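# Move yellow can from turntable onto coaster

## Task

Lift the yellow can off the turntable and set it upright on the coaster, leaving every other can standing where it was on the turntable.

## Robot and tools

ROBOT. Two 6-joint arms, left_arm and right_arm, each ending in a gripper whose fingers can fold. Joint order per arm, always: waist, shoulder, elbow, forearm roll, wrist pitch, wrist roll. Stated joint ranges in rad: elbow -2.792 to 2.792, all others -6.283 to 6.283; a real end may sit up to 0.010 rad off. Targets more than 0.010 rad beyond a range end, and farther out than the current angle, are refused; targets past the real end are clipped and the result prints "joint sent to its limit".

FRAME. Every hand pose, velocity and target is in the scene frame: origin at table-top height midway between the nominal bases, +z up, +x out over the table, left_arm on +y (arm names do not match image sides). Measured bases: left_arm at (-0.030, +0.559, 0) m, right_arm at (+0.091, -0.614, 0) m, both almost unrotated. Printed hand poses may be off by a few cm, more at long reach.

THE ROW. Every motion command is a row of 18 numbers, one list covering both arms even if only one moves: left_arm's 6 absolute joint angles (rad), then its gripper position, force_limit, speed; then the same 9 for right_arm. The three gripper numbers are each in [-1, 1]. position is an absolute opening: +1 fully open (140 mm), about -0.8 pads touch, -1 closes until blocked. force_limit sets squeeze (roughly 14 N at -1 up to 58 N at +1 for a slow close); speed sets finger closing rate (about 30 mm/s at -1, 250 at +1), and faster closes squeeze much harder. Both start at +1. To leave a gripper unchanged, resend its last three numbers exactly.

TOOLS.
- execute_actions(actions, cameras): actions is a list of actions; each action is a list of up to 15 rows, one per 1/30 s step, the last row held for any missing steps. Empty actions returns full state plus all camera images.
- move(target, speed, blend, stop_force, zero, blocking, cameras): target is one row or a list of up to 15 rows (absolute joint goals); all joints interpolate together, so grippers trace curves and nothing is avoided. speed in rad/s, 0.01 to 3.92, default 0.5, one value or one per target. blend in rad rounds corners of a list (0 means stop at each). stop_force in N, 10 to 80, ends an arm's path when its estimated hand push exceeds that much over its zero; use it with a low speed, give all list rows identical gripper numbers, and omit it when pulling away from a contact. zero (default true) re-zeroes before the move. blocking=false returns early while the move continues (not allowed with stop_force). The result adds a "move:" line: done, off_target, moving, held or fault, possibly limits=held.
- wait(seconds): 0 to 10; arms hold their last command, a running move continues.
- stop(): brakes the running move; fingers keep going.
- zoom_image(camera, region): camera is cam_left_wrist or cam_right_wrist; region [x0, y0, x1, y1] in pixels of that camera's latest image, top-left origin, at most 504 by 504.
- finished_scene(scene): ends the scene, scene number as integer; irreversible.

CAMERAS. cam_left_wrist and cam_right_wrist, both 896x504, mounted on the wrists; their pictures may lag slightly while the arm moves. Calibration (K, distortion, T_world_to_cam) is provided and roughly accurate.

RESULT LINES. end_effector_position (m) is the point between closed pads; fingertips reach about 33 mm beyond it at small gaps. Joint positions, Joint velocities (rad, rad/s; "within noise" when still), Joint targets (what joints are currently driven to; resend to hold still), Tool commands. object_status: 0 moving, 1 blocked while opening, 2 blocked while closing (a grip), 3 reached position or pads met. position_measured is in counts: 3 open, 75 about 100 mm, 139 about 60 mm, 200 about 20 mm, 230 pads met. Joint torques, External joint torques and Flange force (gripper axes, includes held weight) indicate contact. "joint command not followed" means the inter-arm clearance check altered targets. MOTOR HOT warns of overheating; OVER-TEMPERATURE FAULT locks that arm for 30-60 s.

GRIPPING. Close with position -1 and confirm object_status 2. Grip with the outer quarter of the pads; deeper grips let the fingers fold, holding loosely or slipping. To squeeze harder, raise force_limit and toggle position between -1 and -0.98, or reopen a centimetre and close faster. To soften, open and reclose slowly. Fingertips pushed into a surface fold quietly and spoil the next grip.

AVOID. A contact torque at a joint limit (waist and shoulder 319, elbow 150, wrist joints 42.3 N m) or 144 N net force halts that arm for 10 s. Arms are stiff: aiming even slightly past a firm contact can fault. Do not let the arms hit or squeeze each other, do not drop or release a moving can, do not knock over the other cans or push anything off the table, avoid hard impacts and heavy leverage on the wrist. Loose objects may occasionally be nudged by outside pushes.

Each tool is called after ">>>" as name(argument=value, ...) on one line, values as JSON.

## Session

>>> execute_actions(actions=[])

Scene clock: 0.00 s.
left_arm: end_effector_position=(+0.1539, +0.6820, +0.1652) position_measured=3 object_status=3 end_effector_quat_wxyz=(-0.030, +0.498, -0.557, +0.664) | right_arm: end_effector_position=(+0.2963, -0.9044, +0.3934) position_measured=3 object_status=3 end_effector_quat_wxyz=(-0.172, +0.649, +0.658, +0.341)
Joint positions: left_arm=[1.609 0.327 2.522 -0.737 1.67 -0.881] | right_arm=[-1.37 -0.017 1.847 0.383 2.001 -1.36]
Joint velocities: within noise
Joint torques (N m): no reading
External joint torques (N m): no reading
Flange force (N): no reading
Joint targets: left_arm=[1.609 0.327 2.522 -0.737 1.670 -0.881] | right_arm=[-1.370 -0.017 1.847 0.383 2.001 -1.360]
Tool commands: left_gripper/position=+1.0 left_gripper/force_limit=+1.0 left_gripper/speed=+1.0 right_gripper/position=+1.0 right_gripper/force_limit=+1.0 right_gripper/speed=+1.0

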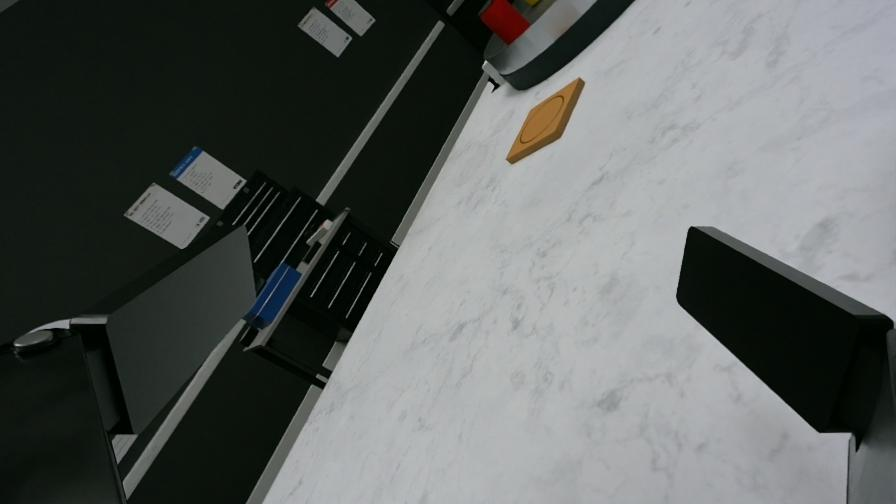

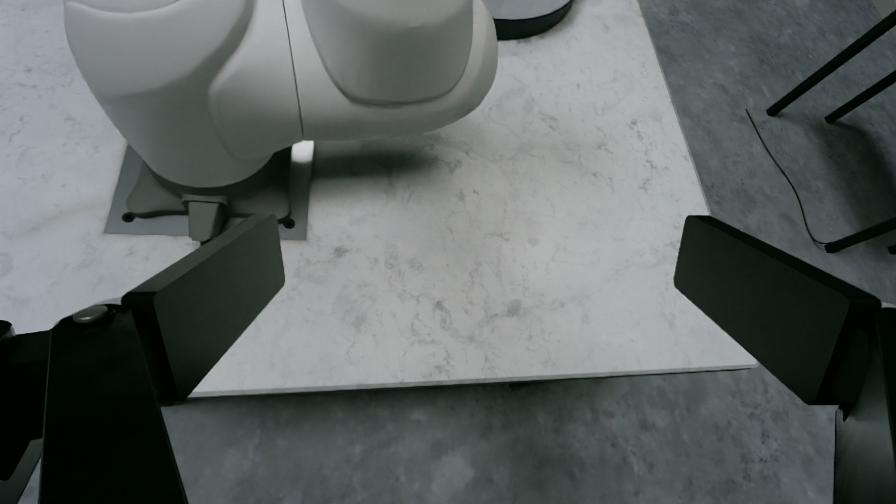

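>>> move(target=[1.609,0.327,2.522,-0.737,1.67,-0.881,1,1,1,0.676,-0.02,1.568,0,1.594,-1.57,1,1,1], speed=1.2, cameras=["all"])

Scene clock: 3.37 s.
left_arm: end_effector_position=(+0.1537, +0.6822, +0.1653) position_measured=3 object_status=3 end_effector_quat_wxyz=(-0.030, +0.498, -0.557, +0.664) | right_arm: end_effector_position=(+0.4996, -0.2499, +0.4526) position_measured=3 object_status=3 end_effector_quat_wxyz=(+0.000, -0.326, +0.945, +0.000)
Joint positions: left_arm=[1.609 0.327 2.522 -0.737 1.67 -0.881] | right_arm=[0.676 -0.02 1.568 0 1.594 -1.57]
Joint torques (N m): left_arm=[-1.51 -37.3 -6.89 0.51 2.33 0.21] | right_arm=[-2.46 -38.31 -42.55 4.6 0.26 0.19]
External joint torques (N m): left_arm=[1.45 -3.04 -0.59 -0.1 0.3 -0.25] | right_arm=[2.42 -1.19 1.13 -0.35 -0.21 -0.19]
Flange force (N): left_arm=[8.4 -4.9 -2.8] | right_arm=[3.7 3.8 2.5]
Joint targets: left_arm=[1.609 0.327 2.522 -0.737 1.670 -0.881] | right_arm=[0.676 -0.020 1.568 0.000 1.594 -1.570]
move: done
camera_calibration:
cam_left_wrist: T_world_to_cam=[[-0.522023, -0.390918, -0.758073, 0.481784], [0.242467, 0.784103, -0.571308, -0.463738], [0.817742, -0.482044, -0.314535, 0.398532], [0, 0, 0, 1]] pos_world=[0.038047, 0.744066, 0.225643]
cam_right_wrist: T_world_to_cam=[[-0.621583, 0.783348, -0.000715367, 0.513503], [0.73575, 0.584127, 0.342735, -0.37589], [0.268898, 0.212512, -0.939432, 0.482256], [0, 0, 0, 1]] pos_world=[0.466068, -0.285169, 0.582245]

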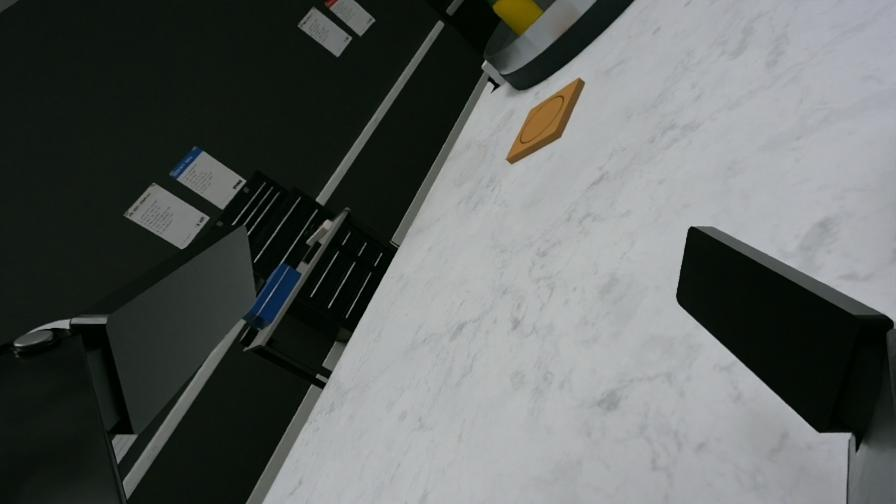

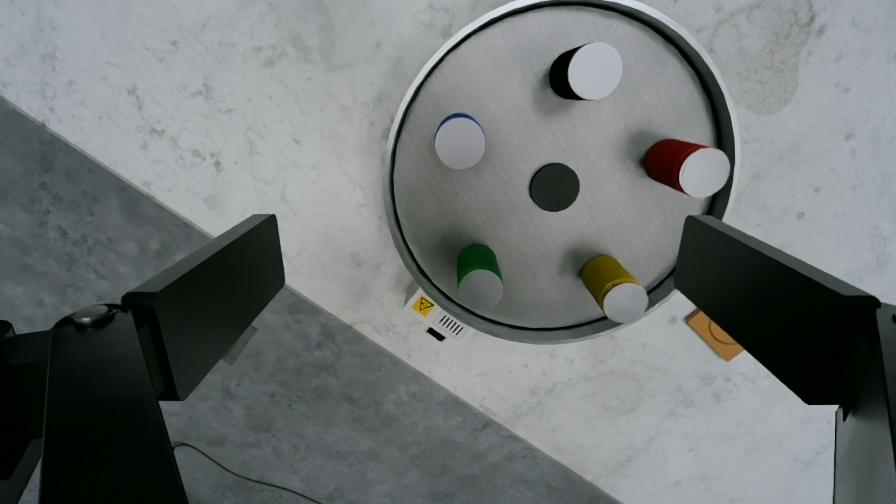

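>>> wait(seconds=2, cameras=["cam_right_wrist"])

>>> wait(seconds=2, cameras=["cam_right_wrist"])

Scene clock: 5.53 s.
left_arm: end_effector_position=(+0.1537, +0.6822, +0.1653) position_measured=3 object_status=3 end_effector_quat_wxyz=(-0.030, +0.498, -0.557, +0.664) | right_arm: end_effector_position=(+0.4995, -0.2499, +0.4526) position_measured=3 object_status=3 end_effector_quat_wxyz=(+0.000, -0.326, +0.945, +0.000)
Joint positions: left_arm=[1.609 0.327 2.522 -0.737 1.67 -0.881] | right_arm=[0.676 -0.02 1.568 0 1.594 -1.57]
Joint torques (N m): left_arm=[-1.64 -37.35 -6.9 0.5 2.34 0.24] | right_arm=[-4.2 -38.47 -42.53 4.57 0.3 0.17]
External joint torques (N m): left_arm=[1.65 -3.1 -0.21 -0.11 0.29 -0.27] | right_arm=[4.19 -0.54 1.27 -0.33 -0.26 -0.17]
Flange force (N): left_arm=[9.1 -4.5 -2.6] | right_arm=[2.9 7.2 2.8]
Joint targets: left_arm=[1.609 0.327 2.522 -0.737 1.670 -0.881] | right_arm=[0.676 -0.020 1.568 0.000 1.594 -1.570]
Tool commands: left_gripper/position=+1.0 left_gripper/force_limit=+1.0 left_gripper/speed=+1.0 right_gripper/position=+1.0 right_gripper/force_limit=+1.0 right_gripper/speed=+1.0
wait: 2.00 s; at rest from the start
camera_calibration:
cam_right_wrist: T_world_to_cam=[[-0.62176, 0.783208, -0.000733255, 0.513477], [0.735635, 0.584314, 0.342663, -0.375799], [0.268805, 0.212515, -0.939458, 0.482295], [0, 0, 0, 1]] pos_world=[0.466067, -0.285069, 0.582244]
Images, in order (width x height): cam_right_wrist 896x504.

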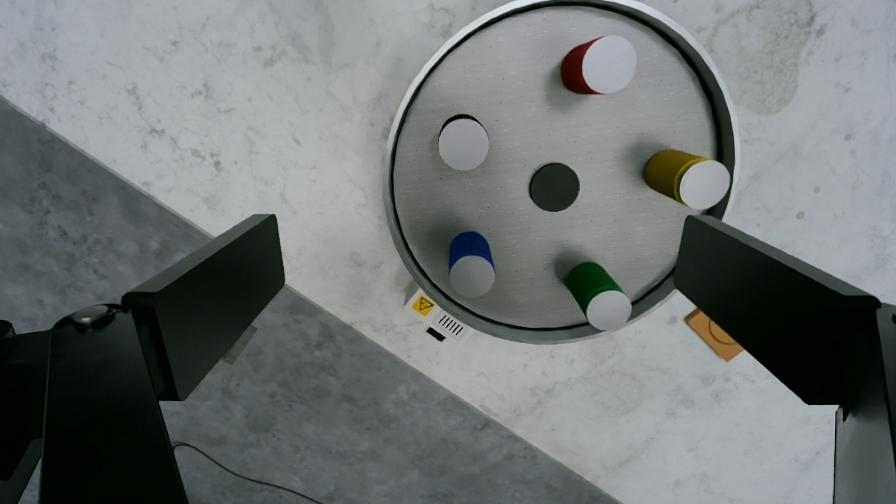

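Scene clock: 7.53 s.
left_arm: end_effector_position=(+0.1537, +0.6822, +0.1653) position_measured=3 object_status=3 end_effector_quat_wxyz=(-0.030, +0.498, -0.557, +0.664) | right_arm: end_effector_position=(+0.4995, -0.2499, +0.4526) position_measured=3 object_status=3 end_effector_quat_wxyz=(+0.000, -0.326, +0.945, +0.000)
Joint positions: left_arm=[1.609 0.327 2.522 -0.737 1.67 -0.881] | right_arm=[0.676 -0.02 1.568 0 1.594 -1.57]
Joint torques (N m): left_arm=[-1.57 -37.38 -7.04 0.51 2.37 0.23] | right_arm=[-4.2 -38.35 -42.49 4.59 0.29 0.16]
External joint torques (N m): left_arm=[1.48 -2.96 -0.19 -0.1 0.27 -0.27] | right_arm=[4.15 -0.66 1.2 -0.35 -0.25 -0.16]
Flange force (N): left_arm=[8.5 -4.4 -2.3] | right_arm=[2.9 7.1 2.7]
Joint targets: left_arm=[1.609 0.327 2.522 -0.737 1.670 -0.881] | right_arm=[0.676 -0.020 1.568 0.000 1.594 -1.570]
Tool commands: left_gripper/position=+1.0 left_gripper/force_limit=+1.0 left_gripper/speed=+1.0 right_gripper/position=+1.0 right_gripper/force_limit=+1.0 right_gripper/speed=+1.0
wait: 2.00 s; at rest by 0.17 s
camera_calibration:
cam_right_wrist: T_world_to_cam=[[-0.62176, 0.783208, -0.000733255, 0.513477], [0.735635, 0.584314, 0.342663, -0.375799], [0.268805, 0.212515, -0.939458, 0.482295], [0, 0, 0, 1]] pos_world=[0.466067, -0.285069, 0.582244]
Images, in order (width x height): cam_right_wrist 896x504.

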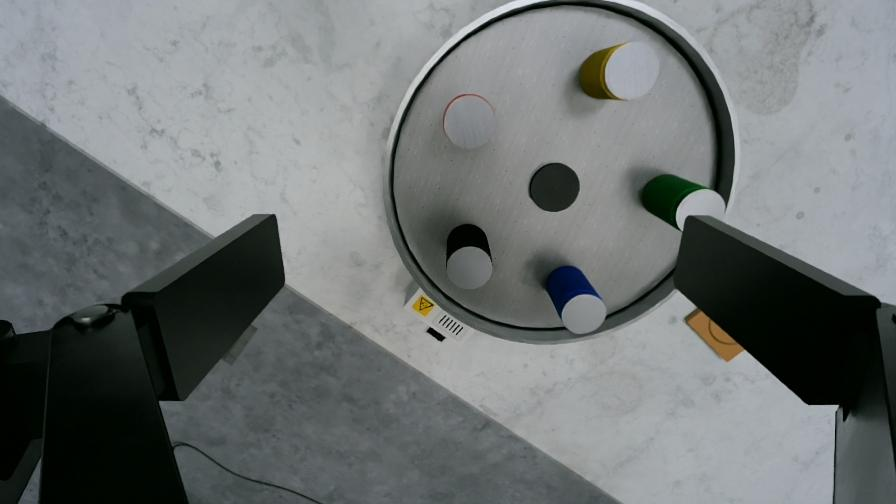

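>>> move(target=[1.609,0.327,2.522,-0.737,1.67,-0.881,1,1,1,1.088,0.1735,1.7216,0,1.2465,-1.42,0.25,-1,0], speed=0.7)

>>> wait(seconds=0.5, cameras=["cam_right_wrist"])

>>> wait(seconds=2, cameras=["cam_right_wrist"])

>>> wait(seconds=2, cameras=["cam_right_wrist"])

>>> wait(seconds=2, cameras=["cam_right_wrist"])

Scene clock: 9.87 s.
left_arm: end_effector_position=(+0.1537, +0.6822, +0.1653) position_measured=3 object_status=3 end_effector_quat_wxyz=(-0.030, +0.498, -0.557, +0.664) | right_arm: end_effector_position=(+0.3627, -0.0369, +0.2527) position_measured=98 object_status=3 end_effector_quat_wxyz=(+0.000, -0.446, +0.895, +0.000)
Joint positions: left_arm=[1.609 0.327 2.522 -0.737 1.67 -0.881] | right_arm=[1.088 0.173 1.722 0 1.247 -1.42]
Joint torques (N m): left_arm=[-1.8 -37.32 -6.96 0.49 2.37 0.18] | right_arm=[-2.67 -55.72 -40.5 4.37 0.39 0.1]
External joint torques (N m): left_arm=[1.79 -3.12 -0.41 -0.08 0.27 -0.22] | right_arm=[2.54 -1.14 1.32 -0.34 -0.34 -0.1]
Flange force (N): left_arm=[9.2 -4.3 -3.2] | right_arm=[4.8 2.9 1.7]
Joint targets: left_arm=[1.609 0.327 2.522 -0.737 1.670 -0.881] | right_arm=[1.088 0.173 1.722 0.000 1.246 -1.420]
move: done

Scene clock: 10.37 s.
left_arm: end_effector_position=(+0.1537, +0.6822, +0.1653) position_measured=3 object_status=3 end_effector_quat_wxyz=(-0.030, +0.498, -0.557, +0.664) | right_arm: end_effector_position=(+0.3626, -0.0369, +0.2525) position_measured=98 object_status=3 end_effector_quat_wxyz=(+0.000, -0.446, +0.895, +0.000)
Joint positions: left_arm=[1.609 0.327 2.522 -0.737 1.67 -0.881] | right_arm=[1.088 0.173 1.722 0 1.247 -1.42]
Joint torques (N m): left_arm=[-1.55 -37.35 -6.93 0.51 2.37 0.23] | right_arm=[-4.09 -56.29 -40.31 4.38 0.29 0.16]
External joint torques (N m): left_arm=[1.55 -3.1 -0.37 -0.1 0.26 -0.27] | right_arm=[4.38 -0.65 1.11 -0.33 -0.25 -0.16]
Flange force (N): left_arm=[8.8 -4.7 -2.6] | right_arm=[4.1 5.9 1.5]
Joint targets: left_arm=[1.609 0.327 2.522 -0.737 1.670 -0.881] | right_arm=[1.088 0.173 1.722 0.000 1.246 -1.420]
Tool commands: left_gripper/position=+1.0 left_gripper/force_limit=+1.0 left_gripper/speed=+1.0 right_gripper/position=+0.25 right_gripper/force_limit=-1.0 right_gripper/speed=+0.0
wait: 0.50 s; at rest by 0.17 s
camera_calibration:
cam_right_wrist: T_world_to_cam=[[-0.803368, 0.595483, -0.000759111, 0.320251], [0.559133, 0.754766, 0.343072, -0.260802], [0.204867, 0.275189, -0.939309, 0.311324], [0, 0, 0, 1]] pos_world=[0.339322, -0.0795326, 0.382146]
Images, in order (width x height): cam_right_wrist 896x504.

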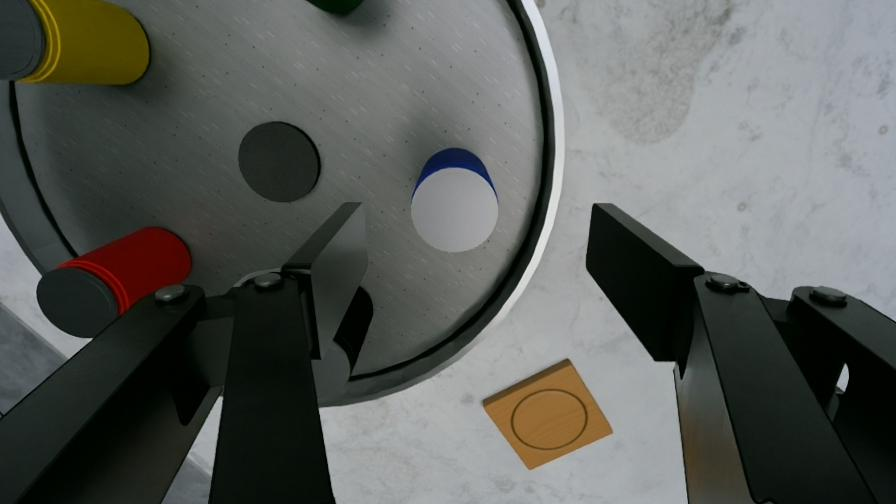

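Scene clock: 12.37 s.
left_arm: end_effector_position=(+0.1537, +0.6822, +0.1653) position_measured=3 object_status=3 end_effector_quat_wxyz=(-0.030, +0.498, -0.557, +0.664) | right_arm: end_effector_position=(+0.3626, -0.0369, +0.2525) position_measured=98 object_status=3 end_effector_quat_wxyz=(+0.000, -0.446, +0.895, +0.000)
Joint positions: left_arm=[1.609 0.327 2.522 -0.737 1.67 -0.881] | right_arm=[1.088 0.174 1.722 0 1.246 -1.42]
Joint torques (N m): left_arm=[-1.72 -37.5 -6.97 0.51 2.4 0.22] | right_arm=[-4.09 -56.34 -40.26 4.38 0.31 0.16]
External joint torques (N m): left_arm=[1.69 -2.89 -0.41 -0.1 0.23 -0.26] | right_arm=[4.17 -0.72 0.99 -0.34 -0.27 -0.16]
Flange force (N): left_arm=[8.5 -4.1 -3.0] | right_arm=[3.9 5.6 1.4]
Joint targets: left_arm=[1.609 0.327 2.522 -0.737 1.670 -0.881] | right_arm=[1.088 0.173 1.722 0.000 1.246 -1.420]
Tool commands: left_gripper/position=+1.0 left_gripper/force_limit=+1.0 left_gripper/speed=+1.0 right_gripper/position=+0.25 right_gripper/force_limit=-1.0 right_gripper/speed=+0.0
wait: 2.00 s; at rest by 0.17 s
camera_calibration:
cam_right_wrist: T_world_to_cam=[[-0.803368, 0.595483, -0.000759111, 0.320251], [0.559133, 0.754766, 0.343072, -0.260802], [0.204867, 0.275189, -0.939309, 0.311324], [0, 0, 0, 1]] pos_world=[0.339322, -0.0795326, 0.382146]
Images, in order (width x height): cam_right_wrist 896x504.

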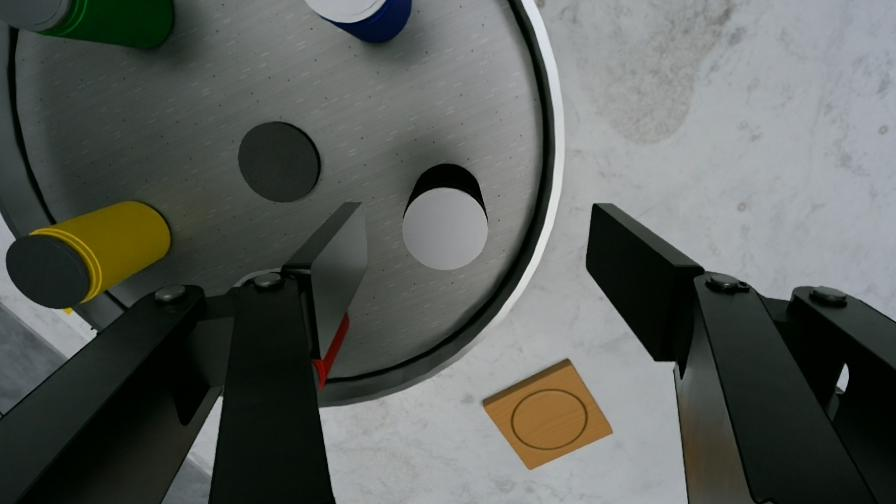

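Scene clock: 14.37 s.
left_arm: end_effector_position=(+0.1537, +0.6822, +0.1653) position_measured=3 object_status=3 end_effector_quat_wxyz=(-0.030, +0.498, -0.557, +0.664) | right_arm: end_effector_position=(+0.3626, -0.0369, +0.2525) position_measured=98 object_status=3 end_effector_quat_wxyz=(+0.000, -0.446, +0.895, +0.000)
Joint positions: left_arm=[1.609 0.327 2.522 -0.737 1.67 -0.881] | right_arm=[1.088 0.174 1.722 0 1.246 -1.42]
Joint torques (N m): left_arm=[-1.58 -37.28 -7.01 0.48 2.36 0.22] | right_arm=[-3.96 -56.15 -40.29 4.37 0.3 0.19]
External joint torques (N m): left_arm=[1.67 -3.25 -0.1 -0.08 0.28 -0.26] | right_arm=[3.98 -1.27 0.98 -0.32 -0.25 -0.19]
Flange force (N): left_arm=[9.5 -4.6 -2.5] | right_arm=[4.7 5.1 1.0]
Joint targets: left_arm=[1.609 0.327 2.522 -0.737 1.670 -0.881] | right_arm=[1.088 0.173 1.722 0.000 1.246 -1.420]
Tool commands: left_gripper/position=+1.0 left_gripper/force_limit=+1.0 left_gripper/speed=+1.0 right_gripper/position=+0.25 right_gripper/force_limit=-1.0 right_gripper/speed=+0.0
wait: 2.00 s; at rest by 0.17 s
camera_calibration:
cam_right_wrist: T_world_to_cam=[[-0.803368, 0.595483, -0.000759111, 0.320251], [0.559133, 0.754766, 0.343072, -0.260802], [0.204867, 0.275189, -0.939309, 0.311324], [0, 0, 0, 1]] pos_world=[0.339322, -0.0795326, 0.382146]
Images, in order (width x height): cam_right_wrist 896x504.

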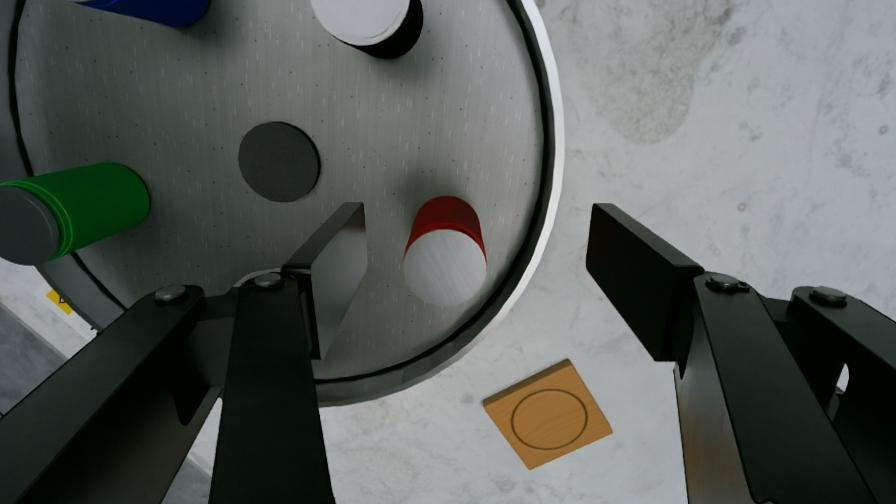

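Scene clock: 16.37 s.
left_arm: end_effector_position=(+0.1537, +0.6822, +0.1653) position_measured=3 object_status=3 end_effector_quat_wxyz=(-0.030, +0.498, -0.557, +0.664) | right_arm: end_effector_position=(+0.3626, -0.0369, +0.2525) position_measured=98 object_status=3 end_effector_quat_wxyz=(+0.000, -0.446, +0.895, +0.000)
Joint positions: left_arm=[1.609 0.327 2.522 -0.737 1.67 -0.881] | right_arm=[1.088 0.174 1.722 0 1.246 -1.42]
Joint torques (N m): left_arm=[-1.78 -37.36 -6.94 0.52 2.37 0.23] | right_arm=[-3.92 -56.43 -40.43 4.37 0.31 0.2]
External joint torques (N m): left_arm=[1.79 -3.14 -0.59 -0.12 0.26 -0.27] | right_arm=[3.81 -0.44 1.23 -0.34 -0.27 -0.2]
Flange force (N): left_arm=[9.0 -4.6 -3.4] | right_arm=[3.8 5.0 1.8]
Joint targets: left_arm=[1.609 0.327 2.522 -0.737 1.670 -0.881] | right_arm=[1.088 0.173 1.722 0.000 1.246 -1.420]
Tool commands: left_gripper/position=+1.0 left_gripper/force_limit=+1.0 left_gripper/speed=+1.0 right_gripper/position=+0.25 right_gripper/force_limit=-1.0 right_gripper/speed=+0.0
wait: 2.00 s; at rest by 0.17 s
camera_calibration:
cam_right_wrist: T_world_to_cam=[[-0.803368, 0.595483, -0.000759111, 0.320251], [0.559133, 0.754766, 0.343072, -0.260802], [0.204867, 0.275189, -0.939309, 0.311324], [0, 0, 0, 1]] pos_world=[0.339322, -0.0795326, 0.382146]
Images, in order (width x height): cam_right_wrist 896x504.

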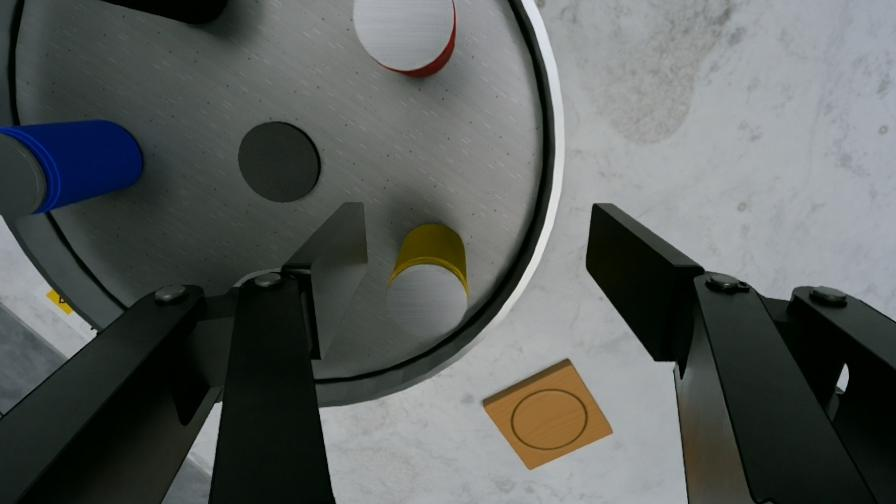

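>>> move(target=[1.609,0.327,2.522,-0.737,1.67,-0.881,1,1,1,1.092,0.2399,1.8324,0,1.0693,-1.416,0.15,-1,-0.5], speed=0.2, cameras=["cam_right_wrist"])

Scene clock: 18.40 s.
left_arm: end_effector_position=(+0.1537, +0.6822, +0.1653) position_measured=3 object_status=3 end_effector_quat_wxyz=(-0.030, +0.498, -0.557, +0.664) | right_arm: end_effector_position=(+0.3605, -0.0353, +0.1536) position_measured=110 object_status=3 end_effector_quat_wxyz=(+0.000, -0.446, +0.895, +0.000)
Joint positions: left_arm=[1.609 0.327 2.522 -0.737 1.67 -0.881] | right_arm=[1.092 0.24 1.832 0 1.069 -1.416]
Joint torques (N m): left_arm=[-1.45 -37.25 -6.82 0.48 2.35 0.21] | right_arm=[-3.96 -59.77 -37.6 4.06 0.16 0.18]
External joint torques (N m): left_arm=[1.48 -3.22 -0.65 -0.07 0.28 -0.25] | right_arm=[3.96 -0.95 1.26 -0.31 -0.12 -0.18]
Flange force (N): left_arm=[8.8 -5.2 -3.0] | right_arm=[4.7 5.1 0.7]
Joint targets: left_arm=[1.609 0.327 2.522 -0.737 1.670 -0.881] | right_arm=[1.092 0.240 1.832 0.000 1.069 -1.416]
move: done
camera_calibration:
cam_right_wrist: T_world_to_cam=[[-0.803367, 0.595483, -0.000758733, 0.317536], [0.559134, 0.754765, 0.343072, -0.226871], [0.204867, 0.275189, -0.939309, 0.218322], [0, 0, 0, 1]] pos_world=[0.337222, -0.0779326, 0.283146]
Images, in order (width x height): cam_right_wrist 896x504.

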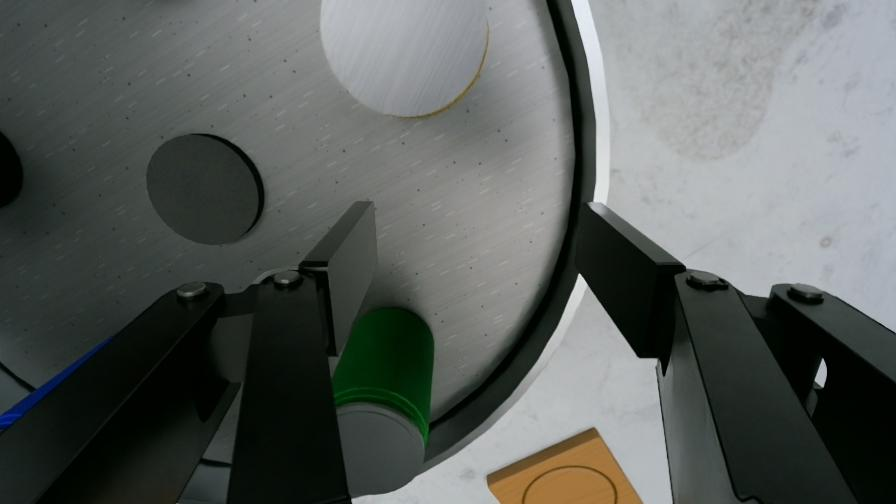

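>>> wait(seconds=8.9, cameras=["cam_right_wrist"])

Scene clock: 27.50 s.
left_arm: end_effector_position=(+0.1537, +0.6822, +0.1653) position_measured=3 object_status=3 end_effector_quat_wxyz=(-0.030, +0.498, -0.557, +0.664) | right_arm: end_effector_position=(+0.3605, -0.0353, +0.1535) position_measured=110 object_status=3 end_effector_quat_wxyz=(+0.000, -0.446, +0.895, +0.000)
Joint positions: left_arm=[1.609 0.327 2.522 -0.737 1.67 -0.881] | right_arm=[1.092 0.24 1.832 0 1.069 -1.416]
Joint torques (N m): left_arm=[-1.56 -37.14 -6.98 0.46 2.37 0.22] | right_arm=[-4.05 -59.94 -37.37 4.06 0.31 0.2]
External joint torques (N m): left_arm=[1.47 -3.33 -0.25 -0.06 0.27 -0.26] | right_arm=[3.79 -0.63 1.03 -0.33 -0.28 -0.2]
Flange force (N): left_arm=[9.3 -5.1 -2.3] | right_arm=[3.8 5.0 1.0]
Joint targets: left_arm=[1.609 0.327 2.522 -0.737 1.670 -0.881] | right_arm=[1.092 0.240 1.832 0.000 1.069 -1.416]
Tool commands: left_gripper/position=+1.0 left_gripper/force_limit=+1.0 left_gripper/speed=+1.0 right_gripper/position=+0.15 right_gripper/force_limit=-1.0 right_gripper/speed=-0.5
wait: 8.90 s; at rest from the start
camera_calibration:
cam_right_wrist: T_world_to_cam=[[-0.803368, 0.595483, -0.000759111, 0.317536], [0.559133, 0.754766, 0.343072, -0.226837], [0.204867, 0.275189, -0.939309, 0.218228], [0, 0, 0, 1]] pos_world=[0.337222, -0.0779326, 0.283046]
Images, in order (width x height): cam_right_wrist 896x504.

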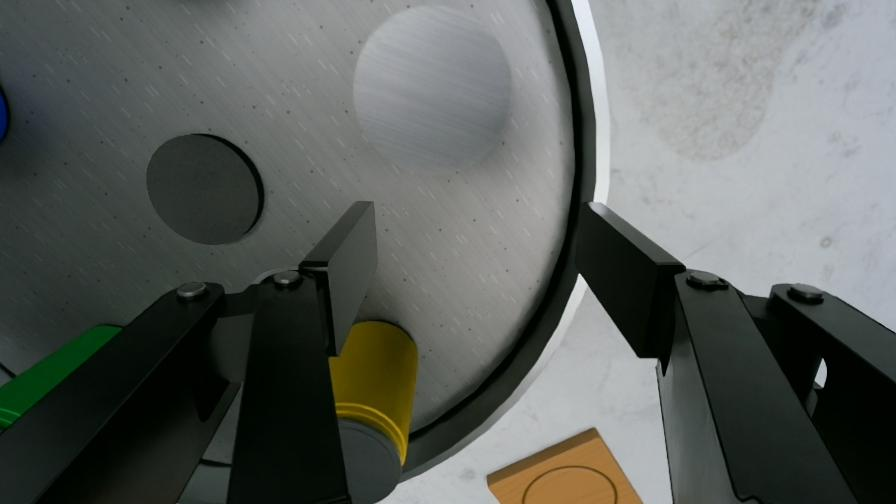

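>>> wait(seconds=1.03)

>>> execute_actions(actions=[[[1.609,0.327,2.522,-0.737,1.67,-0.881,1,1,1,1.092,0.2399,1.8324,0,1.0693,-1.416,-1,-1,-0.5]]], cameras=["cam_right_wrist"])

Scene clock: 28.70 s.
left_arm: end_effector_position=(+0.1537, +0.6822, +0.1653) position_measured=3 object_status=3 end_effector_quat_wxyz=(-0.030, +0.498, -0.557, +0.664) | right_arm: end_effector_position=(+0.3605, -0.0353, +0.1535) position_measured=110 object_status=3 end_effector_quat_wxyz=(+0.000, -0.446, +0.895, +0.000)
Joint positions: left_arm=[1.609 0.327 2.522 -0.737 1.67 -0.881] | right_arm=[1.092 0.24 1.832 0 1.069 -1.416]
Joint torques (N m): left_arm=[-1.67 -37.21 -6.94 0.49 2.36 0.21] | right_arm=[-4.23 -60.05 -37.3 4.02 0.29 0.21]
External joint torques (N m): left_arm=[1.64 -3.21 -0.32 -0.08 0.28 -0.25] | right_arm=[4.32 -0.39 1.13 -0.29 -0.25 -0.21]
Flange force (N): left_arm=[9.2 -4.7 -2.7] | right_arm=[3.8 5.8 1.3]
Joint targets: left_arm=[1.609 0.327 2.522 -0.737 1.670 -0.881] | right_arm=[1.092 0.240 1.832 0.000 1.069 -1.416]
Tool commands: left_gripper/position=+1.0 left_gripper/force_limit=+1.0 left_gripper/speed=+1.0 right_gripper/position=+0.15 right_gripper/force_limit=-1.0 right_gripper/speed=-0.5
wait: 1.03 s; at rest from the start

Scene clock: 29.40 s.
left_arm: end_effector_position=(+0.1537, +0.6822, +0.1653) position_measured=3 object_status=3 end_effector_quat_wxyz=(-0.030, +0.498, -0.557, +0.664) | right_arm: end_effector_position=(+0.3605, -0.0352, +0.1535) position_measured=154 object_status=2 end_effector_quat_wxyz=(+0.000, -0.446, +0.895, +0.000)
Joint positions: left_arm=[1.609 0.327 2.522 -0.737 1.67 -0.881] | right_arm=[1.092 0.24 1.832 0 1.069 -1.416]
Joint torques (N m): left_arm=[-1.52 -37.18 -6.92 0.5 2.34 0.22] | right_arm=[-4.76 -52.33 -32.73 3.86 -0.6 0.18]
External joint torques (N m): left_arm=[1.5 -3.21 -0.3 -0.1 0.29 -0.25] | right_arm=[4.71 -8.13 -3.48 -0.13 0.64 -0.17]
Flange force (N): left_arm=[9.0 -4.9 -2.5] | right_arm=[6.0 6.0 -11.1]
Joint targets: left_arm=[1.609 0.327 2.522 -0.737 1.670 -0.881] | right_arm=[1.092 0.240 1.832 0.000 1.069 -1.416]
camera_calibration:
cam_right_wrist: T_world_to_cam=[[-0.80338, 0.595466, -0.000702913, 0.317523], [0.559117, 0.754745, 0.343143, -0.226853], [0.204861, 0.275281, -0.939283, 0.21823], [0, 0, 0, 1]] pos_world=[0.337222, -0.0779322, 0.283046]
Images, in order (width x height): cam_right_wrist 896x504.

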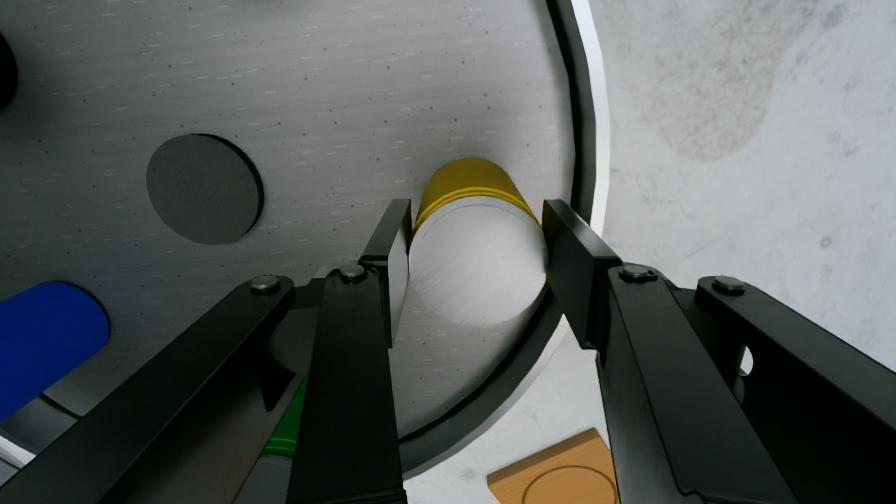

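>>> move(target=[[1.609,0.327,2.522,-0.737,1.67,-0.881,1,1,1,1.088,0.1735,1.7216,0,1.2465,-1.416,-1,-1,-0.5],[1.609,0.327,2.522,-0.737,1.67,-0.881,1,1,1,1.156,0.6449,1.0422,0,1.4545,-1.416,-1,-1,-0.5]], speed=[0.4,0.5], blend=[0.05,0], cameras=["cam_right_wrist"])

Scene clock: 32.07 s.
left_arm: end_effector_position=(+0.1537, +0.6822, +0.1653) position_measured=3 object_status=3 end_effector_quat_wxyz=(-0.030, +0.498, -0.557, +0.664) | right_arm: end_effector_position=(+0.4431, +0.2452, +0.2506) position_measured=154 object_status=2 end_effector_quat_wxyz=(+0.000, -0.475, +0.880, +0.000)
Joint positions: left_arm=[1.609 0.327 2.522 -0.737 1.67 -0.881] | right_arm=[1.156 0.645 1.042 0 1.454 -1.416]
Joint torques (N m): left_arm=[-1.63 -37.38 -6.91 0.47 2.34 0.2] | right_arm=[-4.29 -103.04 -43.26 4.53 0.27 0.16]
External joint torques (N m): left_arm=[1.68 -3.14 -0.3 -0.06 0.3 -0.24] | right_arm=[4.88 0.41 2.2 -0.29 -0.23 -0.16]
Flange force (N): left_arm=[9.2 -4.5 -2.9] | right_arm=[7.0 3.8 3.6]
Joint targets: left_arm=[1.609 0.327 2.522 -0.737 1.670 -0.881] | right_arm=[1.156 0.645 1.042 0.000 1.454 -1.416]
move: done
camera_calibration:
cam_right_wrist: T_world_to_cam=[[-0.839801, 0.542895, -0.000760036, 0.246054], [0.509715, 0.788956, 0.343131, -0.504541], [0.186884, 0.287774, -0.939287, 0.220311], [0, 0, 0, 1]] pos_world=[0.422636, 0.201079, 0.380246]
Images, in order (width x height): cam_right_wrist 896x504.

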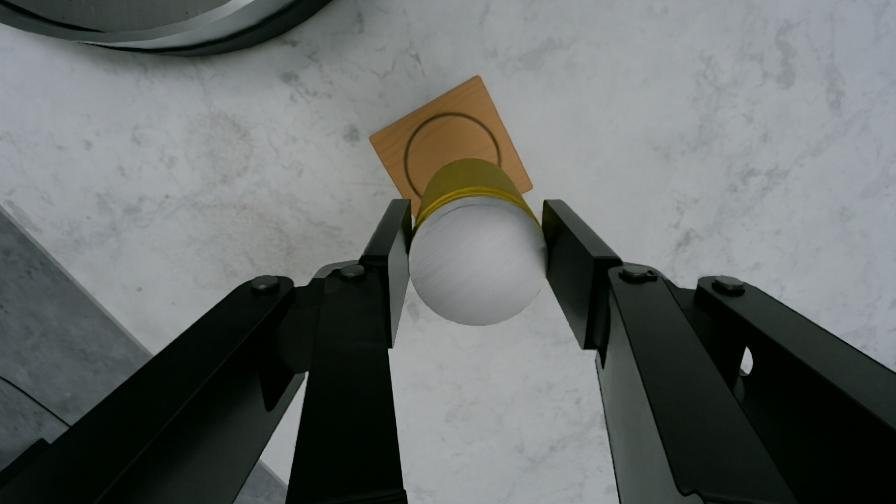

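>>> move(target=[1.609,0.327,2.522,-0.737,1.67,-0.881,1,1,1,1.1475,0.693,1.1905,0,1.2581,-1.416,-1,-1,-0.5], speed=0.25, cameras=["cam_right_wrist"])

Scene clock: 33.70 s.
left_arm: end_effector_position=(+0.1537, +0.6822, +0.1653) position_measured=3 object_status=3 end_effector_quat_wxyz=(-0.030, +0.498, -0.557, +0.664) | right_arm: end_effector_position=(+0.4504, +0.2423, +0.1251) position_measured=154 object_status=2 end_effector_quat_wxyz=(+0.000, -0.471, +0.882, +0.000)
Joint positions: left_arm=[1.609 0.327 2.522 -0.737 1.67 -0.881] | right_arm=[1.148 0.693 1.19 0 1.258 -1.416]
Joint torques (N m): left_arm=[-1.6 -37.31 -6.97 0.46 2.37 0.2] | right_arm=[-4.02 -106.21 -42.14 4.41 0.43 0.2]
External joint torques (N m): left_arm=[1.65 -3.28 -0.35 -0.05 0.27 -0.24] | right_arm=[3.83 1.26 2.62 -0.35 -0.39 -0.2]
Flange force (N): left_arm=[9.4 -4.7 -2.8] | right_arm=[6.4 2.7 3.7]
Joint targets: left_arm=[1.609 0.327 2.522 -0.737 1.670 -0.881] | right_arm=[1.148 0.693 1.190 0.000 1.258 -1.416]
move: done
camera_calibration:
cam_right_wrist: T_world_to_cam=[[-0.835207, 0.549936, -0.000773756, 0.249884], [0.516327, 0.784647, 0.343126, -0.464834], [0.189304, 0.286182, -0.939289, 0.101094], [0, 0, 0, 1]] pos_world=[0.429574, 0.198379, 0.254646]
Images, in order (width x height): cam_right_wrist 896x504.

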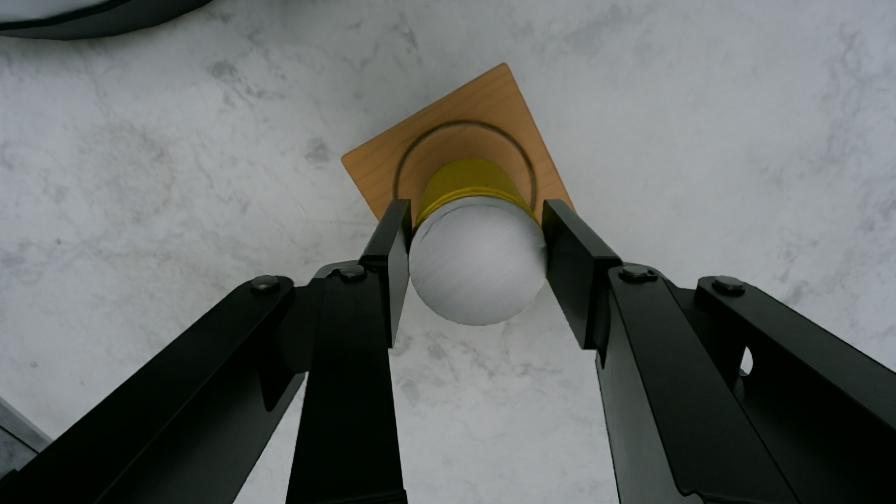

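>>> move(target=[1.609,0.327,2.522,-0.737,1.67,-0.881,1,1,1,1.149,0.7006,1.2245,0,1.2165,-1.416,-1,-1,-0.5], speed=0.03, stop_force=12, cameras=["cam_right_wrist"])

Scene clock: 35.23 s.
left_arm: end_effector_position=(+0.1537, +0.6822, +0.1653) position_measured=3 object_status=3 end_effector_quat_wxyz=(-0.030, +0.498, -0.557, +0.664) | right_arm: end_effector_position=(+0.4491, +0.2410, +0.1132) position_measured=154 object_status=2 end_effector_quat_wxyz=(+0.000, -0.471, +0.882, +0.000)
Joint positions: left_arm=[1.609 0.327 2.522 -0.737 1.67 -0.881] | right_arm=[1.148 0.697 1.207 0 1.238 -1.416]
Joint torques (N m): left_arm=[-1.57 -37.27 -6.92 0.48 2.34 0.25] | right_arm=[-3.66 -82.96 -28.72 4.56 -0.52 0.17]
External joint torques (N m): left_arm=[1.55 -3.27 -0.39 -0.08 0.3 -0.29] | right_arm=[4.04 -21.21 -10.18 -0.54 0.56 -0.17]
Flange force (N): left_arm=[9.2 -5.1 -2.7] | right_arm=[5.4 3.2 -22.0]
Joint targets: left_arm=[1.609 0.327 2.522 -0.737 1.670 -0.881] | right_arm=[1.148 0.697 1.207 0.000 1.238 -1.416]
move: contact (right_arm); right_arm: the wrist pitch is farthest, 0.022 rad from its target
camera_calibration:
cam_right_wrist: T_world_to_cam=[[-0.835579, 0.54937, -0.000701863, 0.24981], [0.515761, 0.7849, 0.343397, -0.458854], [0.189203, 0.286574, -0.93919, 0.0905065], [0, 0, 0, 1]] pos_world=[0.428271, 0.19698, 0.242747]
Images, in order (width x height): cam_right_wrist 896x504.

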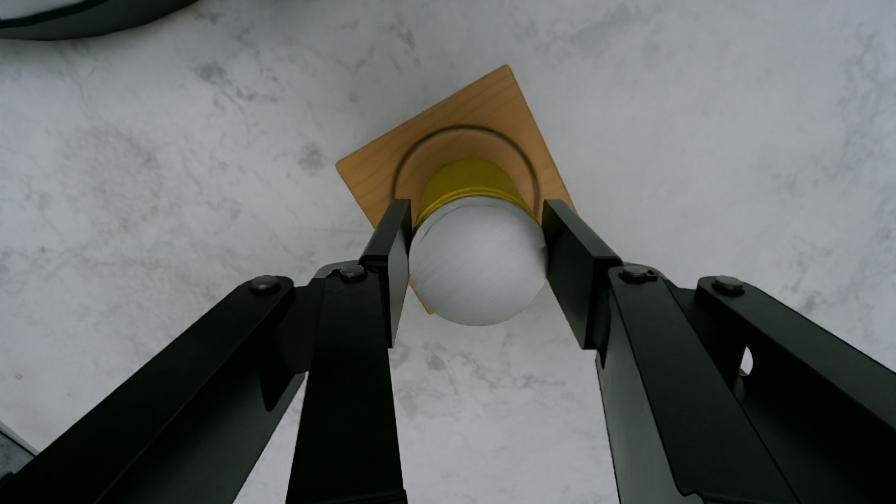

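>>> move(target=[[1.609,0.327,2.522,-0.737,1.67,-0.881,1,1,1,1.148,0.697,1.207,0,1.238,-1.416,0.1,-1,-1],[1.609,0.327,2.522,-0.737,1.67,-0.881,1,1,1,1.156,0.6449,1.0422,0,1.4545,-1.416,0.1,-1,-1]], speed=0.4, cameras=["cam_right_wrist"])

Scene clock: 37.47 s.
left_arm: end_effector_position=(+0.1537, +0.6822, +0.1653) position_measured=3 object_status=3 end_effector_quat_wxyz=(-0.030, +0.498, -0.557, +0.664) | right_arm: end_effector_position=(+0.4431, +0.2452, +0.2505) position_measured=117 object_status=3 end_effector_quat_wxyz=(+0.000, -0.475, +0.880, +0.000)
Joint positions: left_arm=[1.609 0.327 2.522 -0.737 1.67 -0.881] | right_arm=[1.156 0.645 1.042 0 1.454 -1.416]
Joint torques (N m): left_arm=[-1.65 -37.5 -6.86 0.52 2.35 0.21] | right_arm=[-3.85 -101.9 -42.97 4.58 0.26 0.16]
External joint torques (N m): left_arm=[1.69 -2.95 -0.25 -0.12 0.29 -0.24] | right_arm=[3.58 -0.56 1.9 -0.36 -0.22 -0.16]
Flange force (N): left_arm=[8.8 -4.2 -2.8] | right_arm=[7.7 2.3 3.0]
Joint targets: left_arm=[1.609 0.327 2.522 -0.737 1.670 -0.881] | right_arm=[1.156 0.645 1.042 0.000 1.454 -1.416]
move: done
camera_calibration:
cam_right_wrist: T_world_to_cam=[[-0.83979, 0.54291, -0.000811308, 0.246012], [0.50973, 0.788978, 0.343057, -0.504534], [0.186889, 0.287683, -0.939314, 0.220121], [0, 0, 0, 1]] pos_world=[0.422636, 0.201179, 0.380046]
Images, in order (width x height): cam_right_wrist 896x504.

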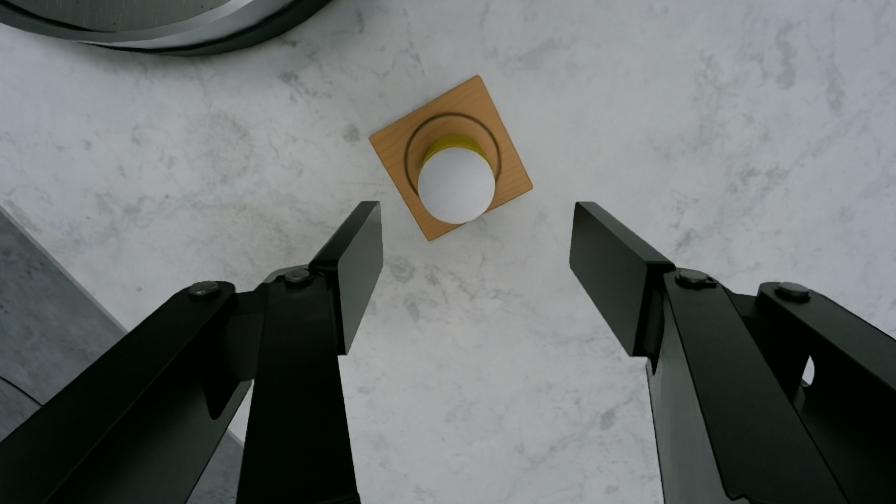

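Good.

>>> finished_scene(scene=1)

The scene is finished: the task was done.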